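# Stand cat litter pouch upright, centred, with clip attached

## Task

Set the cat litter pouch upright near the centre of the table with one of its wide faces turned toward the robot arms, away from both the pan and the scoop. Leave the clip fastened firmly onto the pouch and the pan still upright, then end the task yourself by calling finished_scene.

## Robot and tools

ROBOT. Two arms, left_arm and right_arm, each with a parallel two-finger gripper. Calibrated root positions in the scene frame: left_arm (-0.024, +0.244, 0) m, quat_wxyz (1, 0, 0, 0); right_arm (+0.041, -0.340, 0) m, quat_wxyz (1, 0, 0, +0.012).

FRAME. Every position, quaternion and target uses the scene frame. Its origin sits at table height, halfway between the nominal arm bases. +x points out over the table, +z points up, and left_arm is on the +y side. Arm names do not match image left/right. The gripper's fingers extend along its own +z axis and separate along its y axis. end_effector_position is the spot between the finger pads, roughly 1 cm short of the tips. Reported poses may be off by a few centimetres, more so at long reach.

ROW FORMAT. Both execute_actions and move take rows of 16 numbers. The first 8 are for left_arm and the last 8 for right_arm. Each block is x, y, z in metres, then qw, qx, qy, qz (w first), then the opening. Together these give an absolute target pose for that gripper in the scene frame; they are not offsets. Opening runs from -1 (closed) to +1 (fully open, 0.094 m). Every row must include both arms. To keep an arm still, send again its pose and opening from the last result before it began holding. To keep a gripper's orientation, repeat the same quaternion each time rather than copying the drifted value from results. Sending 0 as an opening counts as a command.

execute_actions(actions, cameras). actions is a list of actions. Each action is a list of up to 15 rows. Each row lasts one 1/30 s step, and if there are fewer than 15 rows, the last one is held until 15 steps have passed. Each target must lie within 0.6 m of that gripper's current position along each of its own axes, or the action is refused for both arms. If the first action fails this test against the latest state, or any action is badly formed, the whole call is refused. An empty list just returns the state and images.

move(target, speed, blend, opening_speed, blocking, cameras). target is either one 16-number row or a list of up to 15 rows, all absolute scene-frame poses. The grippers follow straight paths from their current Hand target, and the paths end together, taking at most 10 s. speed is in m/s, from 0.002 to 2.9, default 0.25; rotation is capped at twice that value in rad/s. Give one value, or one per target. blend, in metres, rounds off corners at intermediate targets. opening_speed, 0.2 or more, is the rate of change per second on the -1..1 scale. blocking=false returns after about 0.5 s while the move carries on, and a new move replaces it. Paths do not avoid obstacles or the other arm. Faster moves stray further and hit harder. Do not route a path near an arm's own base, because that can flip the shoulder posture. The result adds a move: line naming how it ended (done, off_target, moving, held, fault) and any limits (paced = the pose was clipped, held = steps were withheld). done means at rest within 10 mm and 2 degrees of the target; it says nothing about contact.

wait(seconds 0 to 10, cameras): the arms hold their last commands. stop(cameras): brakes the running move. zoom_image(camera "cam_high" or "cam_low", region [x0, y0, x1, y1] in pixels, at most 504x504, origin top-left): a closer view of that camera's latest image. read_manual(section="licences"): licence text only. finished_scene(scene): the current scene's integer number; this ends the scene and cannot be undone.

CAMERAS. cam_high and cam_low, both 896x504. The cameras argument lists names; leaving it out, null or ["all"] means all, [] means none, and an unknown name invalidates the call.

RESULTS. Each result shows end_effector_position, end_effector_quat_wxyz, Joint positions (the last value is the finger opening in metres), Joint velocities ("within noise" means effectively still), Joint torques, Hand target, Tool commands, grip_measured and Time used. Joint torques include gravity and have per-joint offsets; joints 1 to 3 wrap at ±28 N m. The controller limits commanded orientation to 40 degrees from the measured one and puts position first, so one action may stop short of the target. Continue from the Hand target. Friction can leave the gripper a centimetre or more off the target with no contact involved.

GRIPPING. grip_measured uses the same -1..1 scale. Empty, it reads up to about 2.7 mm wide. Once the command is about 0.05 below the reading at first contact (more for small, round or soft items), the fingers squeeze at full force, roughly 50 to 64 N per pad. Close slowly on anything that could deform. To release, command well above grip_measured.

AVOID. Do not drop things or release them while they are moving. Avoid slams, hard hits, very hard pushes and grippers pressing on each other or closing on the other arm's fingers; a hard contact between the arms can end the scene. Never leave an object off the table. Faults and arm stops cost. Holding loads, keeping an arm outstretched or pushing toward unreachable poses heats motors: MOTOR HOT appears at 75 °C, at 90 °C the arm folds and goes idle, and at 100 °C it goes limp. Loose objects may sometimes be nudged by outside disturbances. The simulation keeps running while you think.

Each tool is called after "Request:" by a JSON object that holds its "name" and its "arguments", one argument or row to a line.

## Session

Request:
{"name": "execute_actions", "arguments": {
  "actions": []
}}

Scene clock: 0.00 s.
left_arm: end_effector_position=(+0.3860, +0.2951, +0.1255) grip_measured=+1.000 end_effector_quat_wxyz=(+0.466, -0.356, +0.808, -0.062) | right_arm: end_effector_position=(+0.1356, -0.1588, +0.1164) grip_measured=+1.000 end_effector_quat_wxyz=(+0.373, -0.231, +0.889, +0.133)
Joint positions: left_arm=[0.032 1.442 0.727 0.108 -0.208 -0.69 0.094] | right_arm=[1.654 0.743 0.521 -0.887 0.697 1 0.094]
Joint velocities: within noise
Joint torques (N m): no reading
Motor temperatures (°C): left_arm=[30 33 35 31 29 30 28] | right_arm=[27 36 33 30 26 27 28]
Heat: left arm: 35 °C; right arm: 36 °C.
Hand target: left_arm +0.3871, +0.2959, +0.1305; +0.471, -0.356, +0.805, -0.061 | right_arm +0.1377, -0.1597, +0.1200; +0.380, -0.228, +0.887, +0.132
Tool commands: left_gripper/opening=+1.0 right_gripper/opening=+1.0

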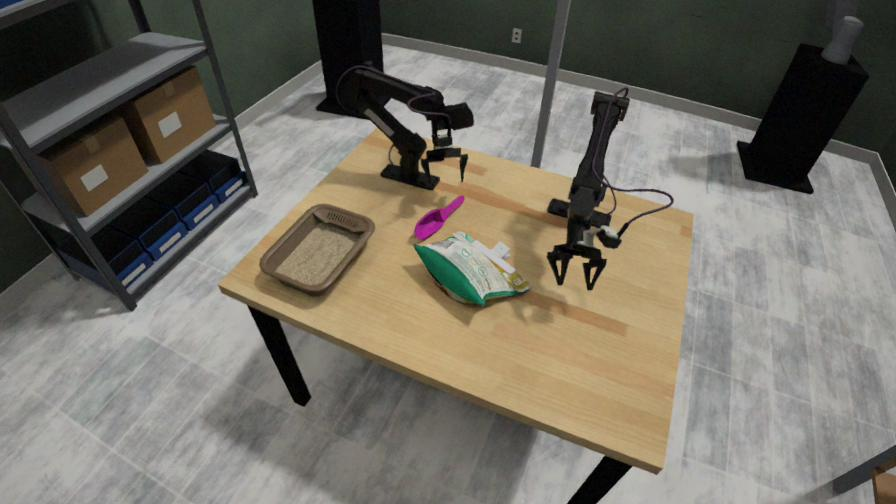

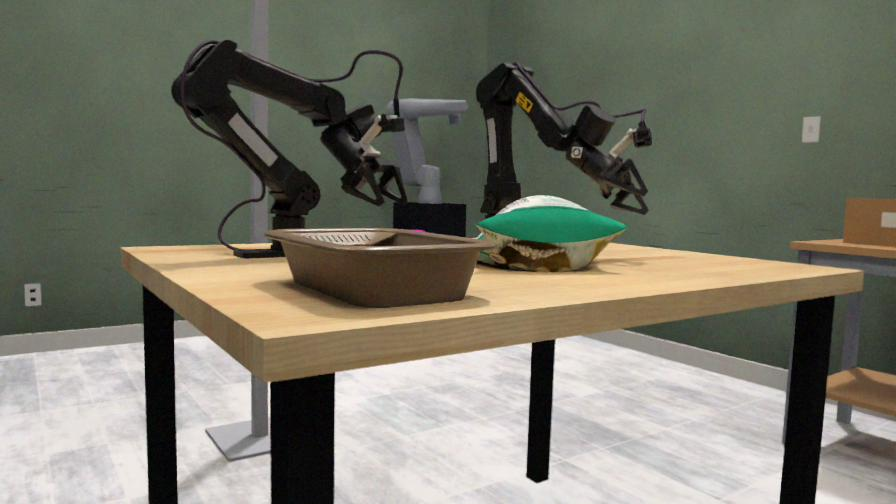

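Request:
{"name": "zoom_image", "arguments": {
  "camera": "cam_high",
  "region": [380, 180, 580, 320]
}}

Request:
{"name": "zoom_image", "arguments": {
  "camera": "cam_low",
  "region": [400, 160, 700, 320]
}}

Request:
{"name": "zoom_image", "arguments": {
  "camera": "cam_high",
  "region": [220, 80, 700, 480]
}}

Scaled by 2.520.

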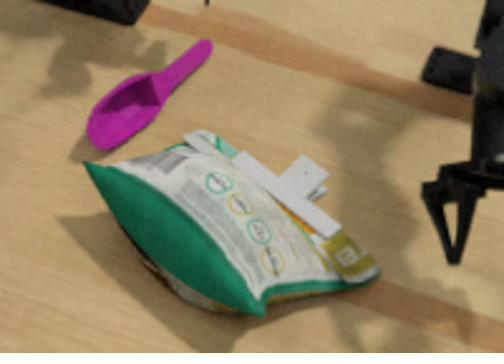

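Scaled by 1.680.

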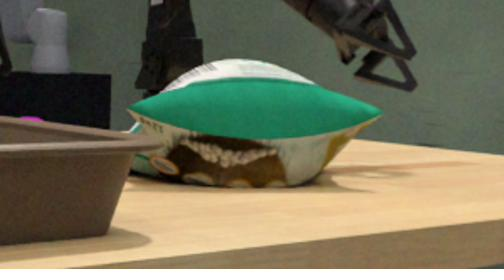

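Scaled by 1.050.

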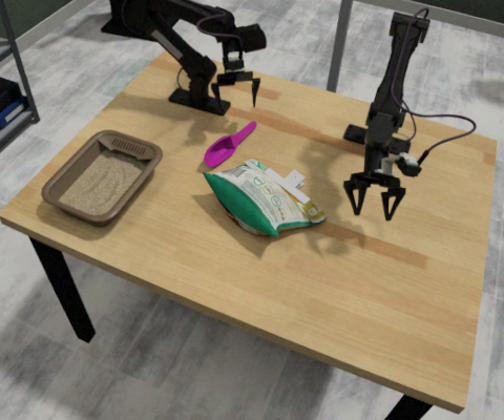

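Request:
{"name": "zoom_image", "arguments": {
  "camera": "cam_high",
  "region": [440, 210, 560, 310]
}}

Request:
{"name": "zoom_image", "arguments": {
  "camera": "cam_high",
  "region": [470, 230, 540, 290]
}}

Scaled by 4.200.

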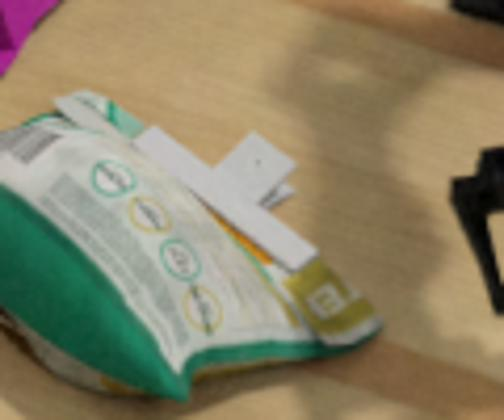

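Scaled by 7.200.

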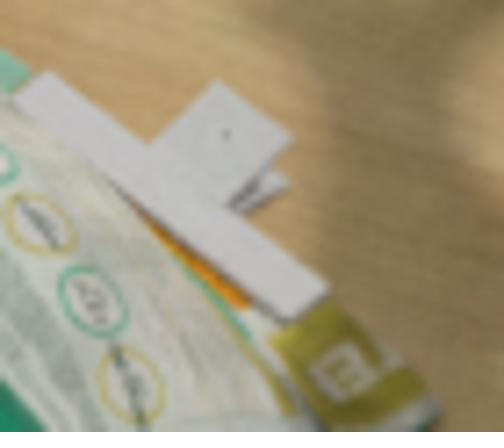

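Request:
{"name": "move", "arguments": {
  "target": [0.40,0.30,0.03,0,0,1,0,-1, 0.22,-0.20,0.20,0,0,1,0,-1]
}}

Scene clock: 4.87 s.
left_arm: end_effector_position=(+0.3964, +0.3010, +0.0319) grip_measured=-0.994 end_effector_quat_wxyz=(+0.003, -0.006, +1.000, -0.003) | right_arm: end_effector_position=(+0.2170, -0.2007, +0.1932) grip_measured=-0.991 end_effector_quat_wxyz=(+0.013, +0.000, +1.000, +0.010)
Joint positions: left_arm=[0.135 2.203 1.758 -1.12 0.006 0.124 0] | right_arm=[0.641 1.388 1.401 -1.551 0.001 0.664 0]
Joint velocities: within noise
Joint torques (N m): left_arm=[-0.4 -9.48 8.44 0.32 -0.11 0.1] | right_arm=[-0.76 -3.88 7.86 0.1 -0.1 -0.08]
Motor temperatures (°C): left_arm=[30 34 36 31 29 30 28] | right_arm=[27 36 34 30 26 27 28]
Heat: left arm: 36 °C; right arm: 36 °C.
Hand target: left_arm +0.3999, +0.3000, +0.0299; +0.000, +0.000, +1.000, +0.000 | right_arm +0.2200, -0.2000, +0.1994; +0.019, +0.000, +1.000, +0.014
Off the commanded pose: left_arm 0.004 m, 1 deg | right_arm 0.007 m, 2 deg.
joint sent to its limit (right arm) — joint 4 (wrist pitch), lower limit. The joint targets are off in orientation, not in position.
move: done

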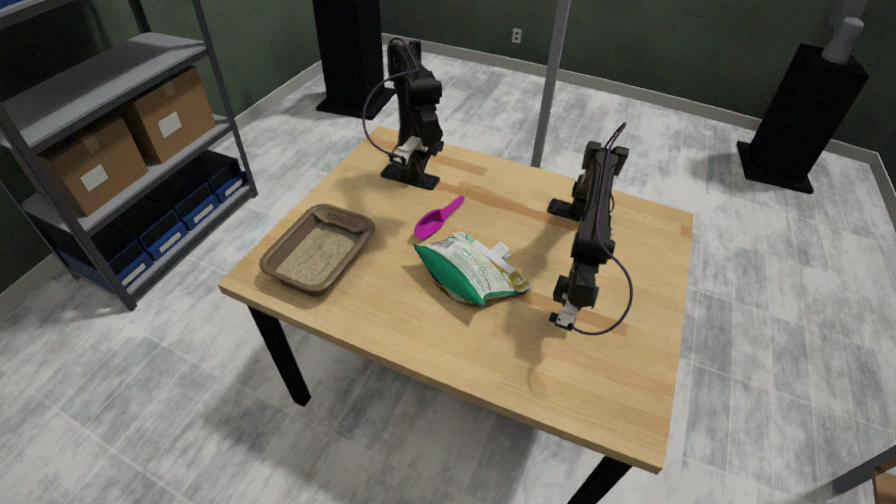

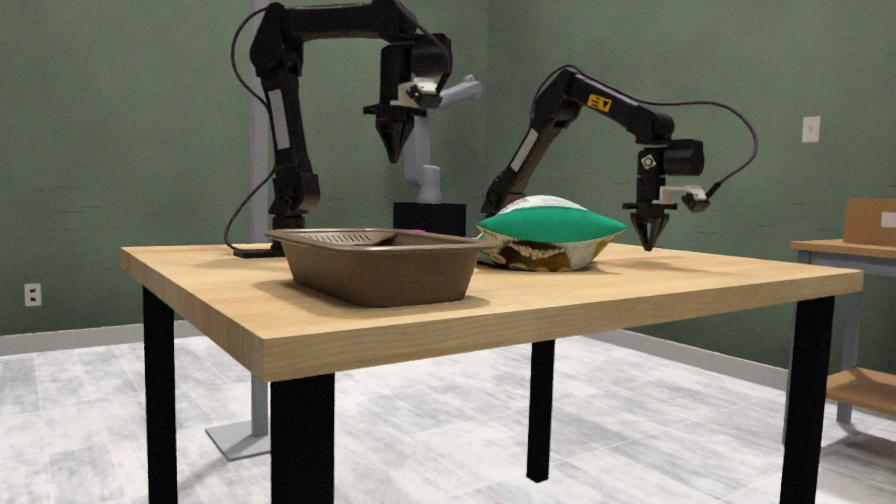

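Request:
{"name": "move", "arguments": {
  "target": [0.40,0.30,0.03,0.383,0,0.924,0,-1, 0.20,-0.20,0.15,0.383,0,0.924,0,-1]
}}

Request:
{"name": "zoom_image", "arguments": {
  "camera": "cam_high",
  "region": [380, 170, 660, 330]
}}

Request:
{"name": "zoom_image", "arguments": {
  "camera": "cam_low",
  "region": [380, 100, 700, 290]
}}

Request:
{"name": "move", "arguments": {
  "target": [0.60,0.20,0.03,0.383,0,0.924,0,-1, 0.30,-0.20,0.20,0.383,0,0.924,0,-1]
}}

Request:
{"name": "zoom_image", "arguments": {
  "camera": "cam_high",
  "region": [380, 170, 660, 430]
}}

Request:
{"name": "move", "arguments": {
  "target": [0.55,0.0,0.05,0.383,0,0.924,0,-1, 0.30,-0.40,0.20,0.383,0,0.924,0,-1]
}}

Request:
{"name": "zoom_image", "arguments": {
  "camera": "cam_high",
  "region": [260, 130, 660, 400]
}}

Scene clock: 7.70 s.
left_arm: end_effector_position=(+0.4003, +0.2992, +0.0252) grip_measured=-0.994 end_effector_quat_wxyz=(+0.374, +0.003, +0.927, +0.003) | right_arm: end_effector_position=(+0.1985, -0.1969, +0.1520) grip_measured=-0.991 end_effector_quat_wxyz=(+0.373, +0.000, +0.928, +0.006)
Joint positions: left_arm=[0.176 1.774 0.78 0.184 0.119 0.135 0] | right_arm=[1.302 0.995 0.79 -1.123 0.732 1.232 0]
Joint velocities: within noise
Joint torques (N m): left_arm=[0.31 -8.42 5.39 1.83 0.15 -0.05] | right_arm=[0.46 -1.69 4.74 0.63 0.68 0.05]
Motor temperatures (°C): left_arm=[30 35 37 31 29 30 28] | right_arm=[27 36 34 30 26 27 28]
Heat: left arm: 37 °C; right arm: 36 °C.
Hand target: left_arm +0.4000, +0.3000, +0.0300; +0.383, +0.000, +0.924, +0.000 | right_arm +0.2000, -0.2000, +0.1501; +0.383, +0.000, +0.924, +0.000
Off the commanded pose: left_arm 0.005 m, 1 deg | right_arm 0.004 m, 1 deg.
move: done

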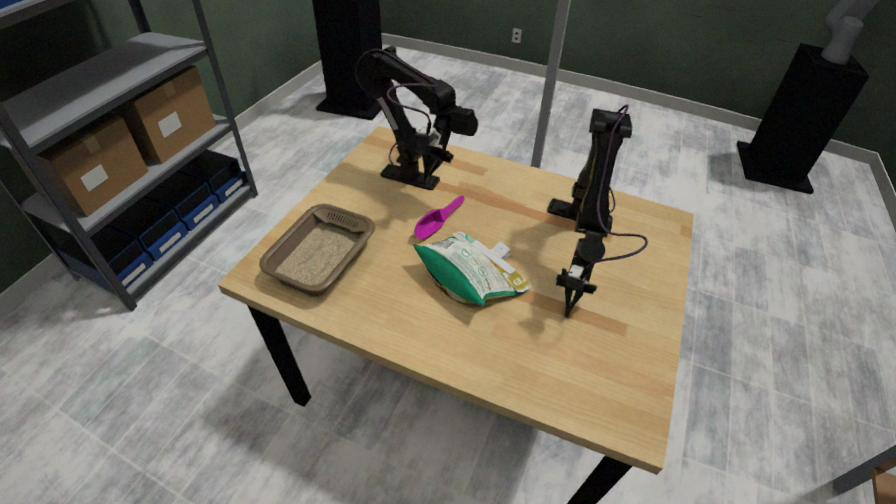

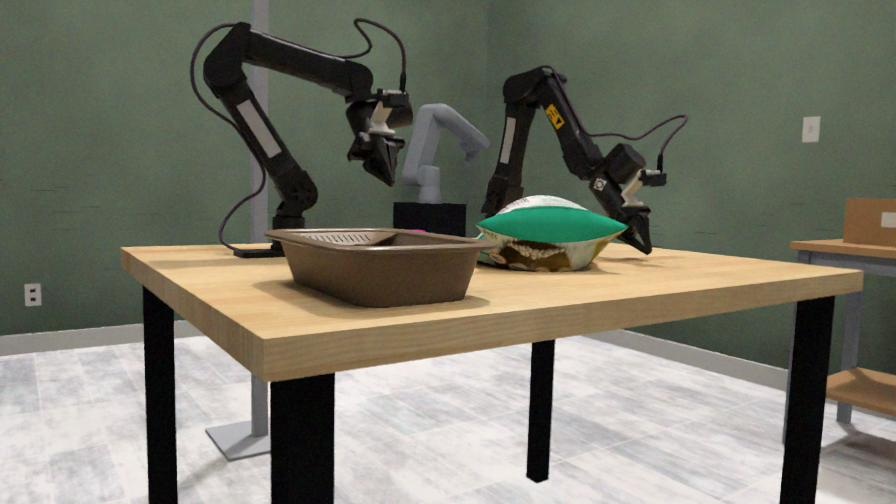

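Scaled by 1.800.

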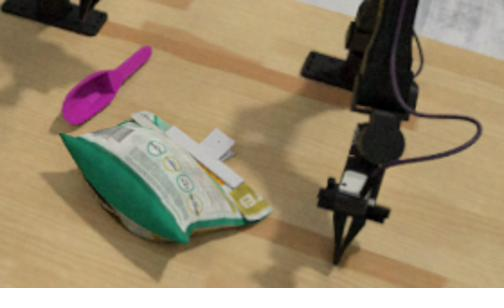

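Scaled by 1.575.

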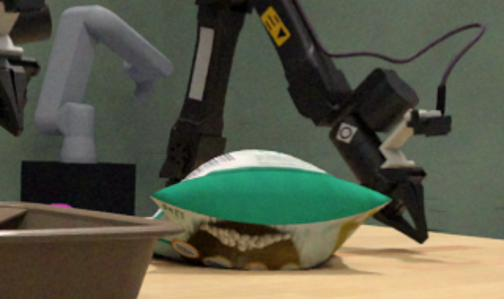

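Scene clock: 9.53 s.
left_arm: end_effector_position=(+0.5963, +0.1979, +0.0355) grip_measured=-0.994 end_effector_quat_wxyz=(+0.388, +0.005, +0.922, -0.003) | right_arm: end_effector_position=(+0.2940, -0.2029, +0.1887) grip_measured=-0.991 end_effector_quat_wxyz=(+0.371, -0.005, +0.928, -0.008)
Joint positions: left_arm=[-0.092 2.375 1.76 -0.162 -0.056 -0.058 0] | right_arm=[0.788 1.103 0.952 -0.847 0.532 0.64 0]
Joint velocities: within noise
Joint torques (N m): left_arm=[0.09 -11.14 9.72 1.58 -0.2 -0.06] | right_arm=[-0.68 -2.17 9.14 1.2 0.3 -0.04]
Motor temperatures (°C): left_arm=[30 36 37 32 29 30 28] | right_arm=[27 36 35 30 26 27 28]
Heat: left arm: 37 °C; right arm: 36 °C.
Hand target: left_arm +0.5997, +0.1999, +0.0299; +0.383, +0.000, +0.924, +0.000 | right_arm +0.2997, -0.2002, +0.2000; +0.383, +0.000, +0.924, +0.000
Off the commanded pose: left_arm 0.007 m, 1 deg | right_arm 0.013 m, 2 deg.
move: off_target (right_arm)

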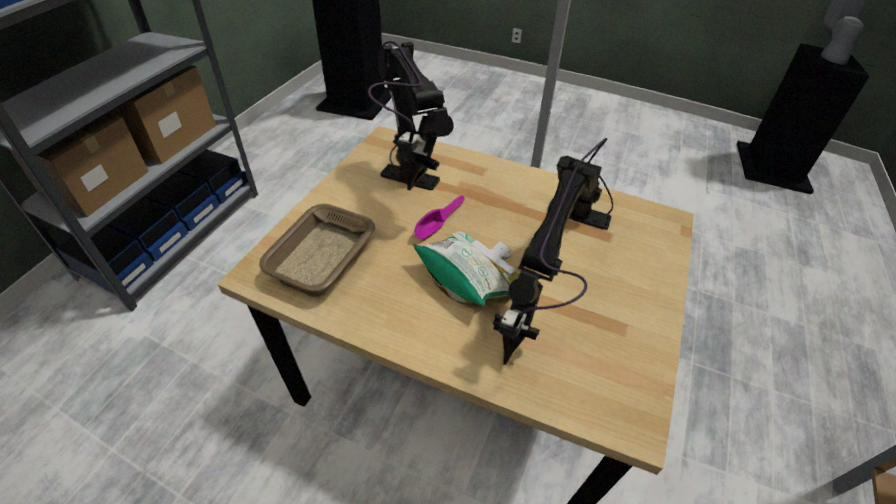

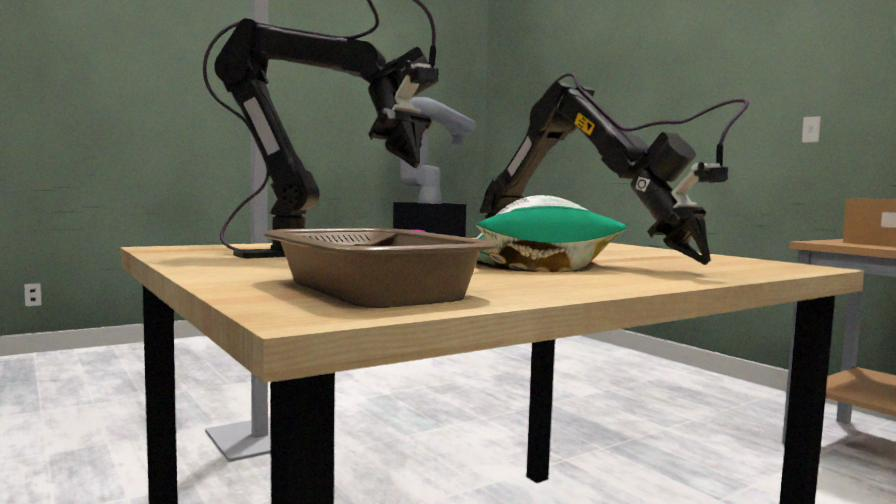

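Scaled by 1.800.

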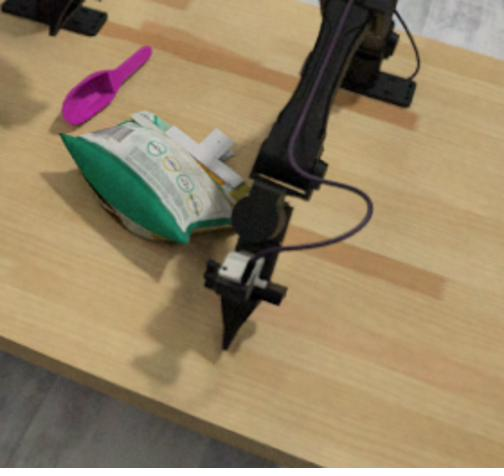

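Scene clock: 11.40 s.
left_arm: end_effector_position=(+0.5533, -0.0050, +0.0717) grip_measured=-0.995 end_effector_quat_wxyz=(+0.407, +0.001, +0.913, -0.016) | right_arm: end_effector_position=(+0.3006, -0.4001, +0.1956) grip_measured=-0.991 end_effector_quat_wxyz=(+0.381, +0.002, +0.925, -0.003)
Joint positions: left_arm=[-0.503 2.387 1.912 -0.312 -0.338 -0.36 0] | right_arm=[-0.447 0.884 0.849 -0.799 -0.287 -0.308 0]
Joint velocities: within noise
Joint torques (N m): left_arm=[0.35 -10.58 8.65 1.21 -0.26 -0.08] | right_arm=[-1.09 -0.9 8.05 1.25 -0.31 -0.12]
Motor temperatures (°C): left_arm=[30 37 37 32 29 30 28] | right_arm=[27 36 35 31 26 27 28]
Heat: left arm: 37 °C; right arm: 36 °C.
Hand target: left_arm +0.5495, +0.0002, +0.0505; +0.384, +0.000, +0.923, +0.000 | right_arm +0.3000, -0.4000, +0.1999; +0.383, +0.000, +0.924, +0.000
Off the commanded pose: left_arm 0.023 m, 4 deg | right_arm 0.004 m, 0 deg.
move: off_target (left_arm)

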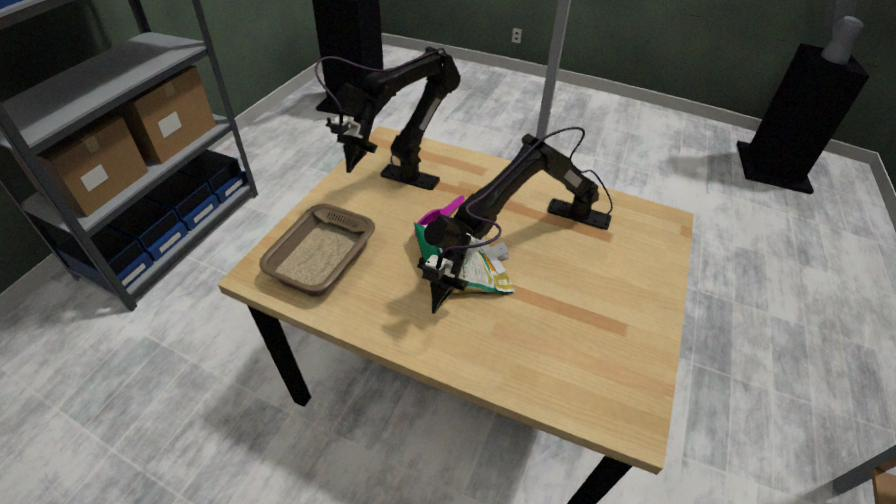

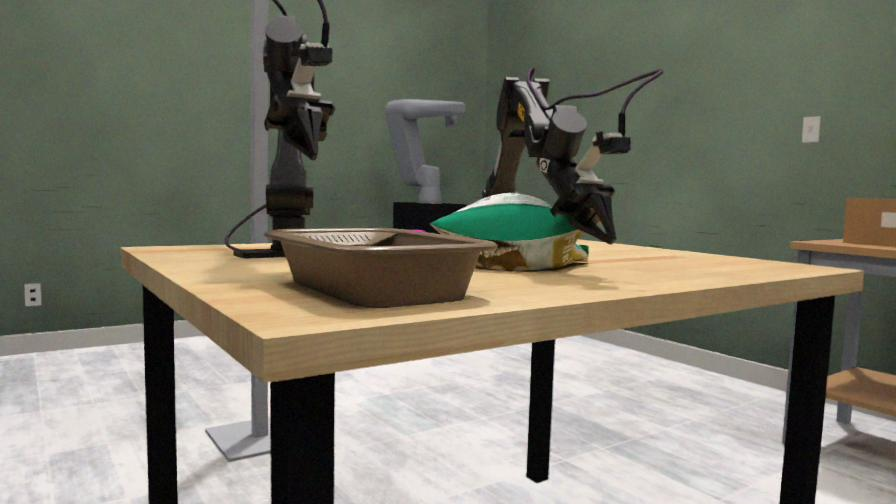

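Scaled by 1.260.

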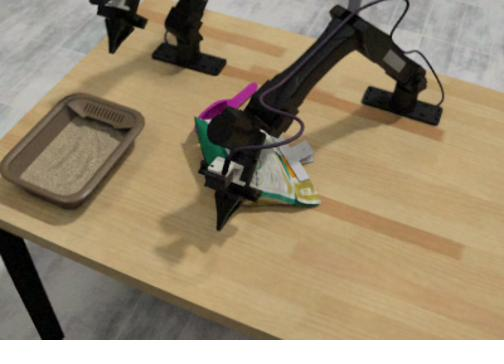

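Request:
{"name": "move", "arguments": {
  "target": [0.56,-0.005,0.22,0.383,0,0.924,0,-1, 0.30,-0.40,0.20,0.383,0,0.924,0,-1]
}}

Request:
{"name": "zoom_image", "arguments": {
  "camera": "cam_high",
  "region": [300, 130, 660, 400]
}}

Request:
{"name": "move", "arguments": {
  "target": [0.40,0.35,0.22,0.383,0,0.924,0,-1, 0.20,-0.10,0.20,0.383,0,0.924,0,-1]
}}

Request:
{"name": "zoom_image", "arguments": {
  "camera": "cam_high",
  "region": [380, 180, 580, 320]
}}

Request:
{"name": "zoom_image", "arguments": {
  "camera": "cam_low",
  "region": [380, 100, 700, 290]
}}

Scene clock: 13.33 s.
left_arm: end_effector_position=(+0.5580, -0.0076, +0.2226) grip_measured=-0.995 end_effector_quat_wxyz=(+0.415, +0.005, +0.910, -0.018) | right_arm: end_effector_position=(+0.3005, -0.3999, +0.1955) grip_measured=-0.991 end_effector_quat_wxyz=(+0.381, +0.001, +0.925, -0.002)
Joint positions: left_arm=[-0.503 2.562 2.841 -1.048 -0.338 -0.347 0] | right_arm=[-0.447 0.884 0.849 -0.799 -0.288 -0.309 0]
Joint velocities: within noise
Joint torques (N m): left_arm=[0.5 -12.26 8.8 1.53 -0.16 0.08] | right_arm=[-1.1 -1.07 8.03 1.22 -0.3 -0.08]
Motor temperatures (°C): left_arm=[30 38 38 32 29 30 28] | right_arm=[27 36 35 31 26 27 28]
Heat: left arm: 38 °C; right arm: 36 °C.
Hand target: left_arm +0.5595, -0.0047, +0.2196; +0.412, +0.005, +0.911, -0.013 | right_arm +0.3000, -0.3999, +0.1999; +0.383, +0.000, +0.924, +0.000
Off the commanded pose: left_arm 0.004 m, 4 deg | right_arm 0.005 m, 0 deg.
elbow stopped short (left arm): the move would have taken joint 3 (elbow) straighter than the controller allows.
move: off_target (left_arm)

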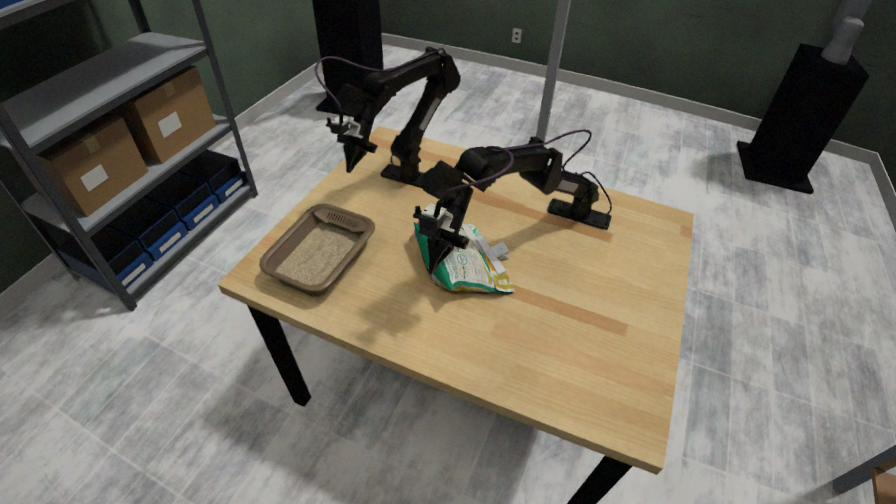

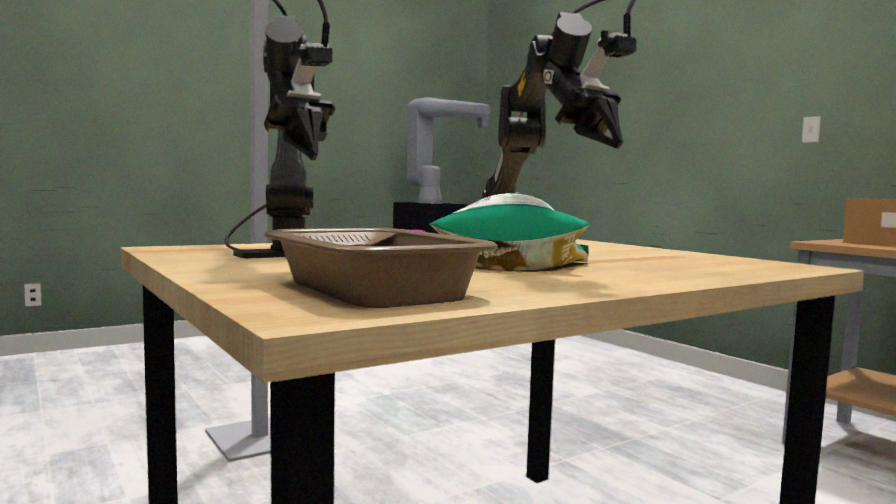

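Scaled by 1.400.

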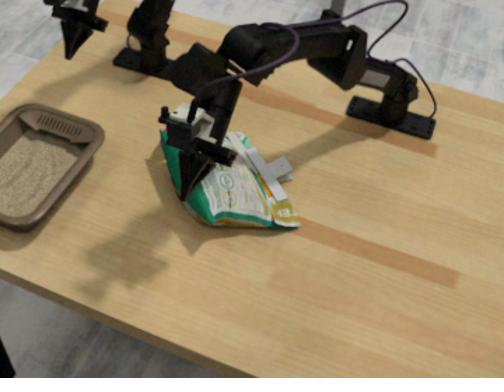

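Scene clock: 15.83 s.
left_arm: end_effector_position=(+0.4056, +0.3559, +0.2156) grip_measured=-0.995 end_effector_quat_wxyz=(+0.381, -0.006, +0.924, +0.005) | right_arm: end_effector_position=(+0.1975, -0.1020, +0.1914) grip_measured=-0.991 end_effector_quat_wxyz=(+0.371, -0.002, +0.928, +0.001)
Joint positions: left_arm=[0.342 1.582 1.384 -0.617 0.226 0.239 0] | right_arm=[1.402 1.411 1.213 -1.232 0.75 1.365 0]
Joint velocities: within noise
Joint torques (N m): left_arm=[-0.21 -8.62 6.82 1.5 0.24 0.1] | right_arm=[0.28 -4.08 8.47 0.24 0.68 0.07]
Motor temperatures (°C): left_arm=[30 39 38 32 29 30 28] | right_arm=[27 36 36 31 26 27 28]
Heat: left arm: 39 °C; right arm: 36 °C.
Hand target: left_arm +0.4001, +0.3501, +0.2198; +0.383, +0.000, +0.924, +0.000 | right_arm +0.1999, -0.1000, +0.2000; +0.383, +0.000, +0.924, +0.001
Off the commanded pose: left_arm 0.009 m, 1 deg | right_arm 0.009 m, 1 deg.
move: done

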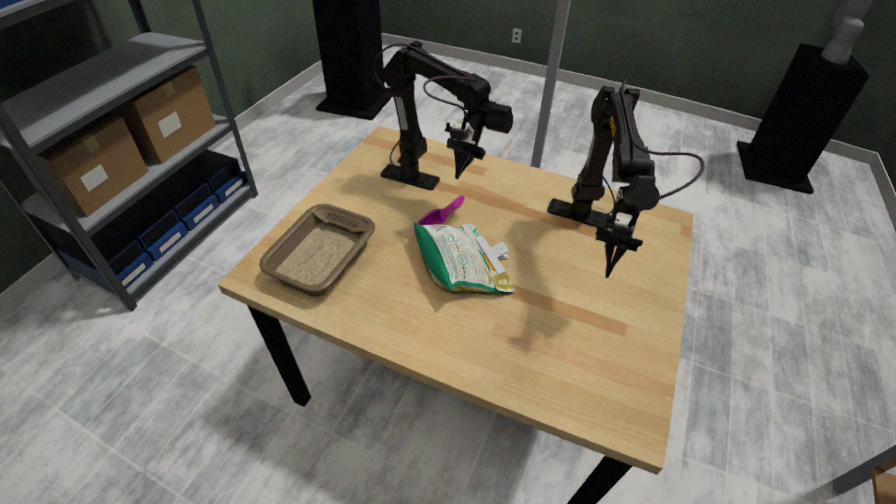

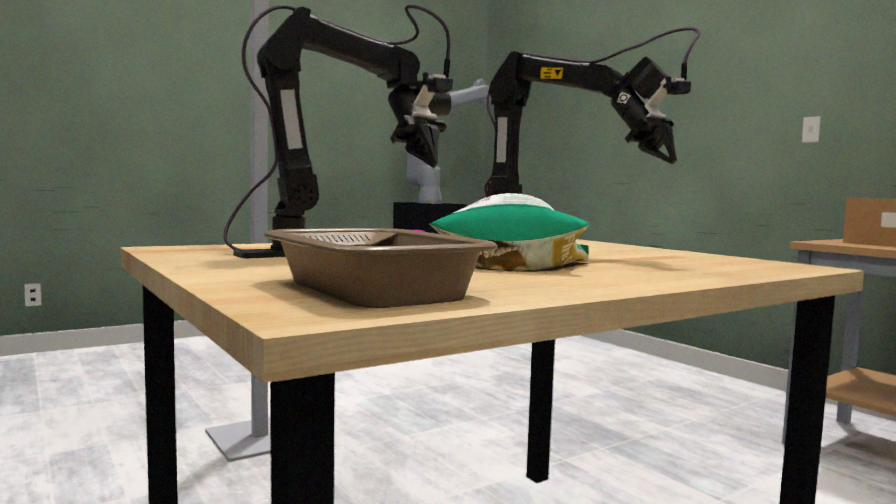

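Scaled by 2.520.

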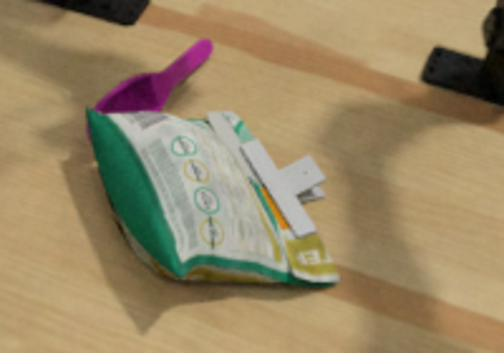

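Scaled by 1.575.

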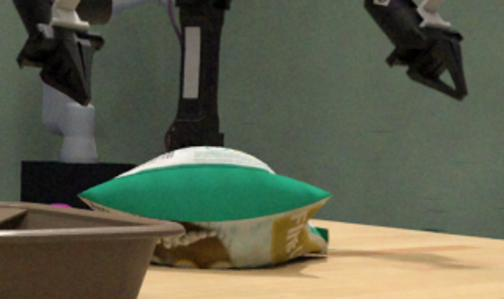

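Request:
{"name": "zoom_image", "arguments": {
  "camera": "cam_low",
  "region": [420, 180, 620, 280]
}}

Request:
{"name": "zoom_image", "arguments": {
  "camera": "cam_high",
  "region": [400, 200, 530, 310]
}}

Scaled by 2.520.

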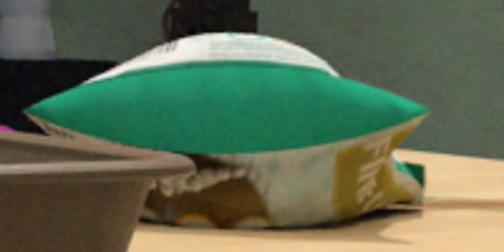

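Scaled by 3.877.

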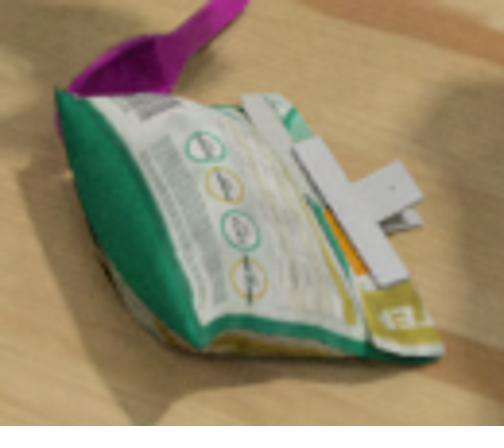

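Request:
{"name": "move", "arguments": {
  "target": [0.286,0.156,0.09,0.483,0.8365,0.224,0.1294,-0.15, 0.15,-0.25,0.20,0.383,0,0.924,0,-1]
}}

Request:
{"name": "zoom_image", "arguments": {
  "camera": "cam_high",
  "region": [420, 150, 660, 310]
}}

Request:
{"name": "zoom_image", "arguments": {
  "camera": "cam_low",
  "region": [420, 130, 720, 280]
}}

Scene clock: 24.33 s.
left_arm: end_effector_position=(+0.2921, +0.1576, +0.0937) grip_measured=-0.151 end_effector_quat_wxyz=(+0.519, +0.772, +0.317, +0.184) | right_arm: end_effector_position=(+0.1500, -0.2421, +0.2025) grip_measured=-0.991 end_effector_quat_wxyz=(+0.316, -0.026, +0.945, +0.080)
Joint positions: left_arm=[0.166 1.374 0.395 0.306 0.889 2.076 0.04] | right_arm=[1.48 0.74 0.97 -1.543 0.618 1.367 0]
Joint velocities: within noise
Joint torques (N m): left_arm=[0.31 -3.38 4.7 1.58 0.5 0.02] | right_arm=[-0.95 0.39 4.48 0.49 0.43 -0.12]
Motor temperatures (°C): left_arm=[30 37 38 33 29 30 28] | right_arm=[27 36 36 30 26 27 28]
Heat: left arm: 38 °C; right arm: 36 °C.
Hand target: left_arm +0.2862, +0.1555, +0.0900; +0.523, +0.772, +0.318, +0.174 | right_arm +0.1515, -0.2493, +0.1995; +0.319, -0.028, +0.945, +0.068
Off the commanded pose: left_arm 0.007 m, 15 deg | right_arm 0.008 m, 13 deg.
joint sent to its limit (left arm) — joint 6 (wrist roll), upper limit. The joint targets are off in orientation, not in position.
joint sent to its limit (right arm) — joint 4 (wrist pitch), lower limit. The joint targets are off in orientation, not in position.
move: off_target (left_arm, right_arm)

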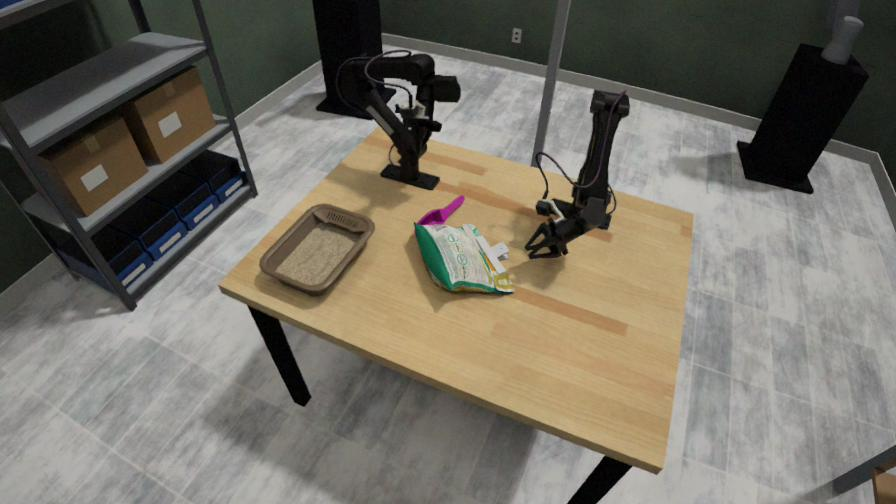

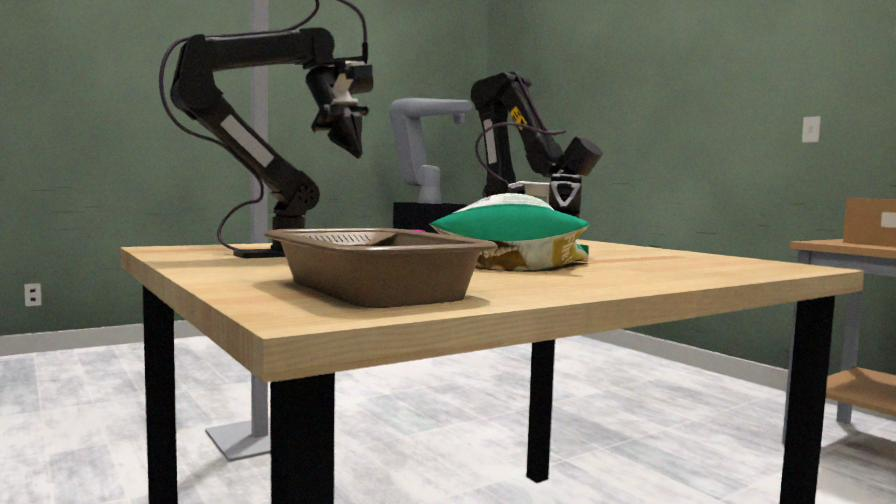

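Scaled by 2.100.

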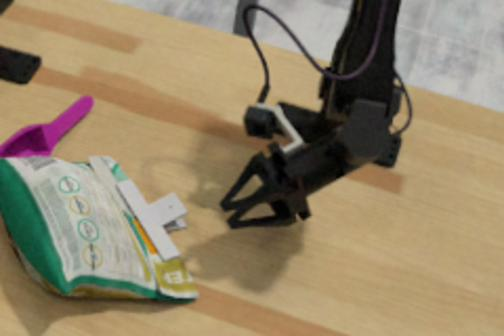

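Scaled by 1.680.

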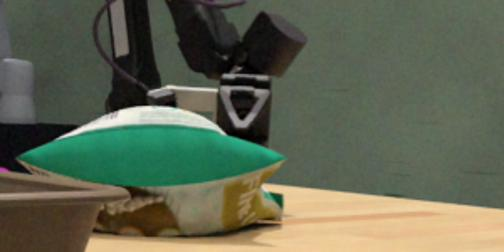

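Request:
{"name": "move", "arguments": {
  "target": [0.195,0.072,0.09,0.4809,0.8002,0.3072,0.1846,-0.10, 0.15,-0.25,0.20,0.316,-0.026,0.945,0.080,-1]
}}

Request:
{"name": "zoom_image", "arguments": {
  "camera": "cam_high",
  "region": [420, 150, 660, 310]
}}

Scene clock: 26.90 s.
left_arm: end_effector_position=(+0.1983, +0.0717, +0.0961) grip_measured=-0.102 end_effector_quat_wxyz=(+0.488, +0.796, +0.299, +0.196) | right_arm: end_effector_position=(+0.1485, -0.2436, +0.2034) grip_measured=-0.991 end_effector_quat_wxyz=(+0.312, -0.023, +0.945, +0.091)
Joint positions: left_arm=[-0.453 0.772 0.15 0.13 0.335 1.769 0.042] | right_arm=[1.48 0.719 0.97 -1.543 0.609 1.366 0]
Joint velocities: within noise
Joint torques (N m): left_arm=[-0.42 0.4 7.38 1.74 0.07 -0.16] | right_arm=[-0.53 0.72 4.25 0.49 0.44 -0.12]
Motor temperatures (°C): left_arm=[30 36 38 33 29 30 28] | right_arm=[27 36 36 30 26 27 28]
Heat: left arm: 38 °C; right arm: 36 °C.
Hand target: left_arm +0.1950, +0.0721, +0.0900; +0.481, +0.800, +0.307, +0.185 | right_arm +0.1499, -0.2499, +0.2000; +0.316, -0.026, +0.945, +0.080
Off the commanded pose: left_arm 0.007 m, 2 deg | right_arm 0.007 m, 1 deg.
move: done

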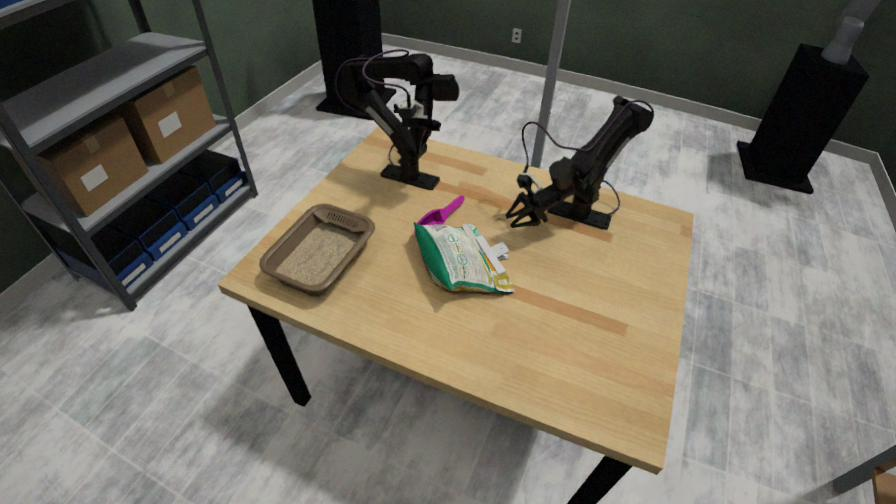

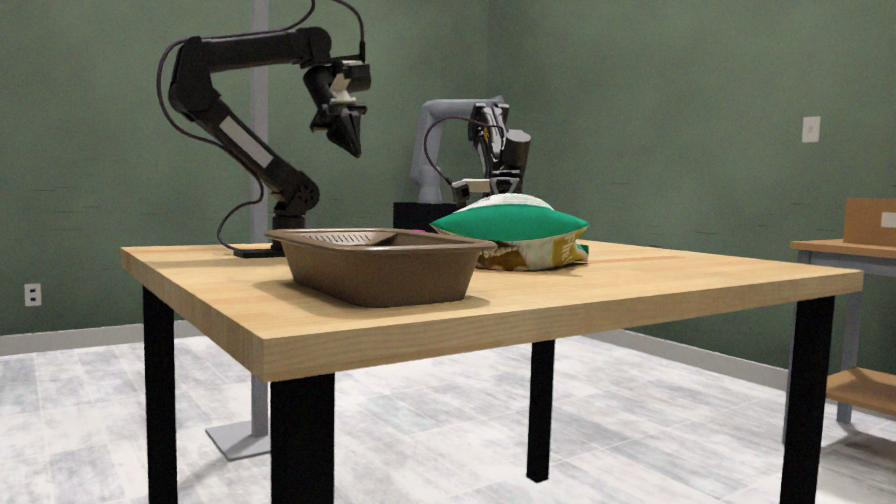

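Scaled by 2.100.

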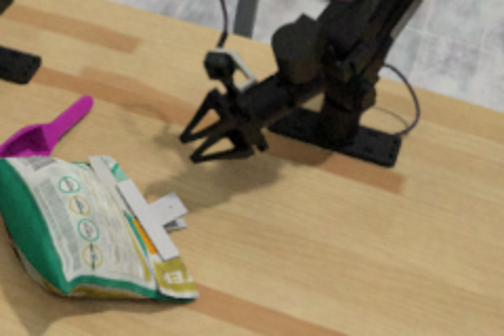

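Request:
{"name": "move", "arguments": {
  "target": [
    [0.195,0.072,0.028,0.4809,0.8002,0.3072,0.1846,-0.10, 0.15,-0.25,0.20,0.316,-0.026,0.945,0.080,-1],
    [0.238,0.024,0.028,0.4809,0.8002,0.3072,0.1846,-0.10, 0.15,-0.25,0.20,0.316,-0.026,0.945,0.080,-1]
  ],
  "speed": [0.2,0.1]
}}

Request:
{"name": "zoom_image", "arguments": {
  "camera": "cam_high",
  "region": [420, 180, 560, 300]
}}

Scene clock: 28.73 s.
left_arm: end_effector_position=(+0.2355, +0.0275, +0.0270) grip_measured=-0.102 end_effector_quat_wxyz=(+0.478, +0.803, +0.304, +0.187) | right_arm: end_effector_position=(+0.1485, -0.2436, +0.2034) grip_measured=-0.991 end_effector_quat_wxyz=(+0.312, -0.023, +0.945, +0.091)
Joint positions: left_arm=[-0.581 1.627 0.171 0.948 0.224 1.703 0.042] | right_arm=[1.48 0.719 0.97 -1.543 0.609 1.366 0]
Joint velocities: within noise
Joint torques (N m): left_arm=[-0.55 -3 5.23 1.94 -0.01 -0.14] | right_arm=[-0.54 0.51 4.18 0.54 0.42 -0.09]
Motor temperatures (°C): left_arm=[30 36 38 33 29 30 28] | right_arm=[27 36 36 30 26 27 28]
Heat: left arm: 38 °C; right arm: 36 °C.
Hand target: left_arm +0.2380, +0.0240, +0.0282; +0.481, +0.800, +0.307, +0.185 | right_arm +0.1499, -0.2499, +0.2001; +0.316, -0.026, +0.945, +0.080
Off the commanded pose: left_arm 0.004 m, 1 deg | right_arm 0.007 m, 1 deg.
move: done

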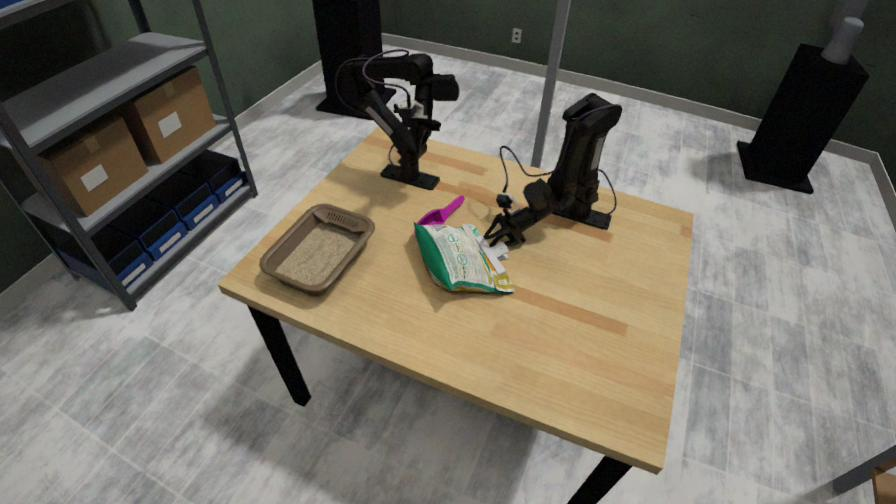

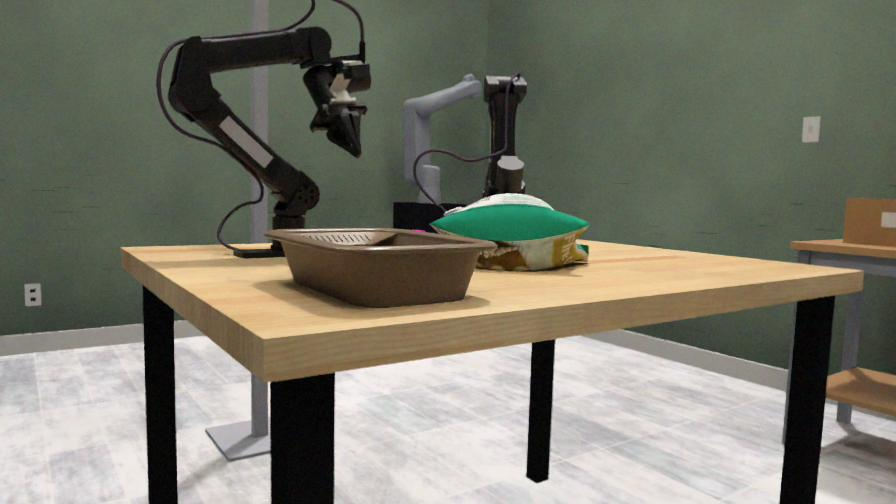

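Scaled by 3.600.

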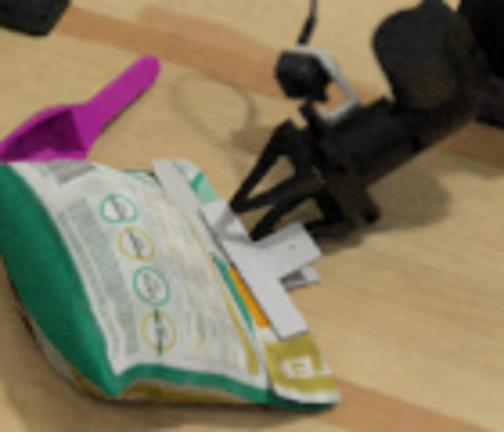

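Request:
{"name": "move", "arguments": {
  "target": [0.255,0.006,0.027,0.4809,0.8002,0.3072,0.1846,-0.10, 0.15,-0.25,0.20,0.316,-0.026,0.945,0.080,-1],
  "speed": 0.08
}}

Request:
{"name": "zoom_image", "arguments": {
  "camera": "cam_high",
  "region": [420, 180, 560, 300]
}}

Scene clock: 29.67 s.
left_arm: end_effector_position=(+0.2488, +0.0116, +0.0260) grip_measured=-0.101 end_effector_quat_wxyz=(+0.479, +0.802, +0.305, +0.184) | right_arm: end_effector_position=(+0.1485, -0.2436, +0.2034) grip_measured=-0.991 end_effector_quat_wxyz=(+0.312, -0.023, +0.945, +0.091)
Joint positions: left_arm=[-0.607 1.699 0.247 0.948 0.206 1.687 0.042] | right_arm=[1.48 0.719 0.97 -1.543 0.609 1.366 0]
Joint velocities: within noise
Joint torques (N m): left_arm=[-0.7 -3.1 6.68 1.9 -0.04 -0.11] | right_arm=[-0.61 0.54 4.27 0.54 0.41 -0.09]
Motor temperatures (°C): left_arm=[30 36 38 33 29 30 28] | right_arm=[27 36 36 30 26 27 28]
Heat: left arm: 38 °C; right arm: 36 °C.
Hand target: left_arm +0.2548, +0.0062, +0.0272; +0.481, +0.800, +0.307, +0.185 | right_arm +0.1499, -0.2499, +0.2001; +0.316, -0.026, +0.945, +0.080
Off the commanded pose: left_arm 0.008 m, 0 deg | right_arm 0.007 m, 1 deg.
move: done

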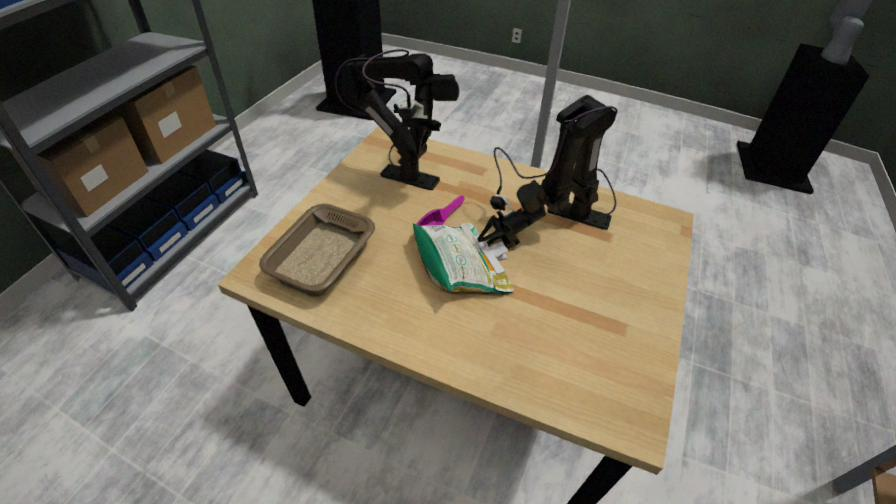

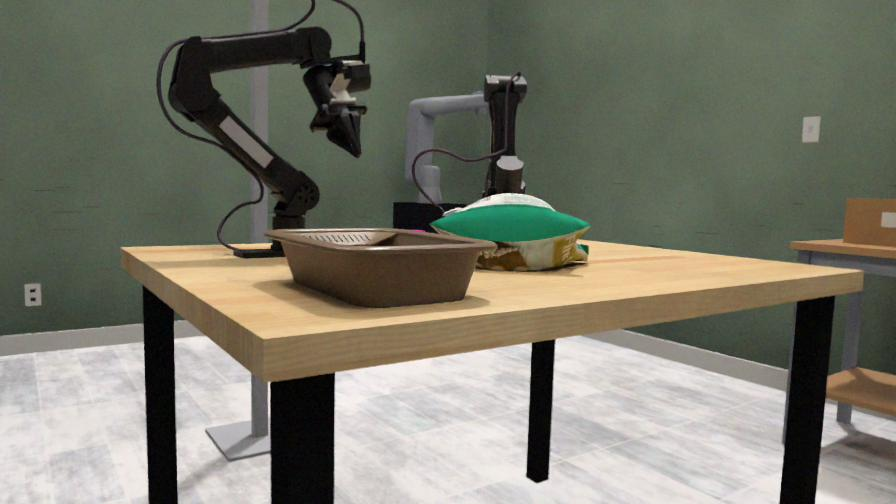

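Scaled by 3.600.

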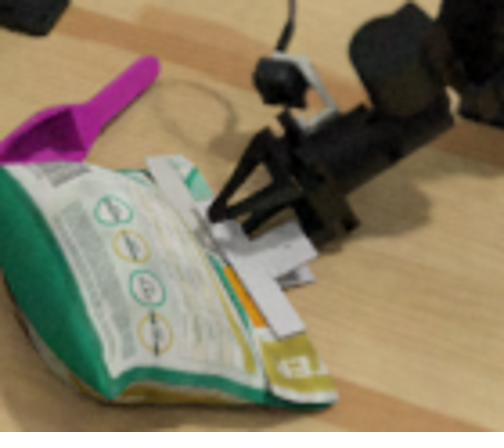

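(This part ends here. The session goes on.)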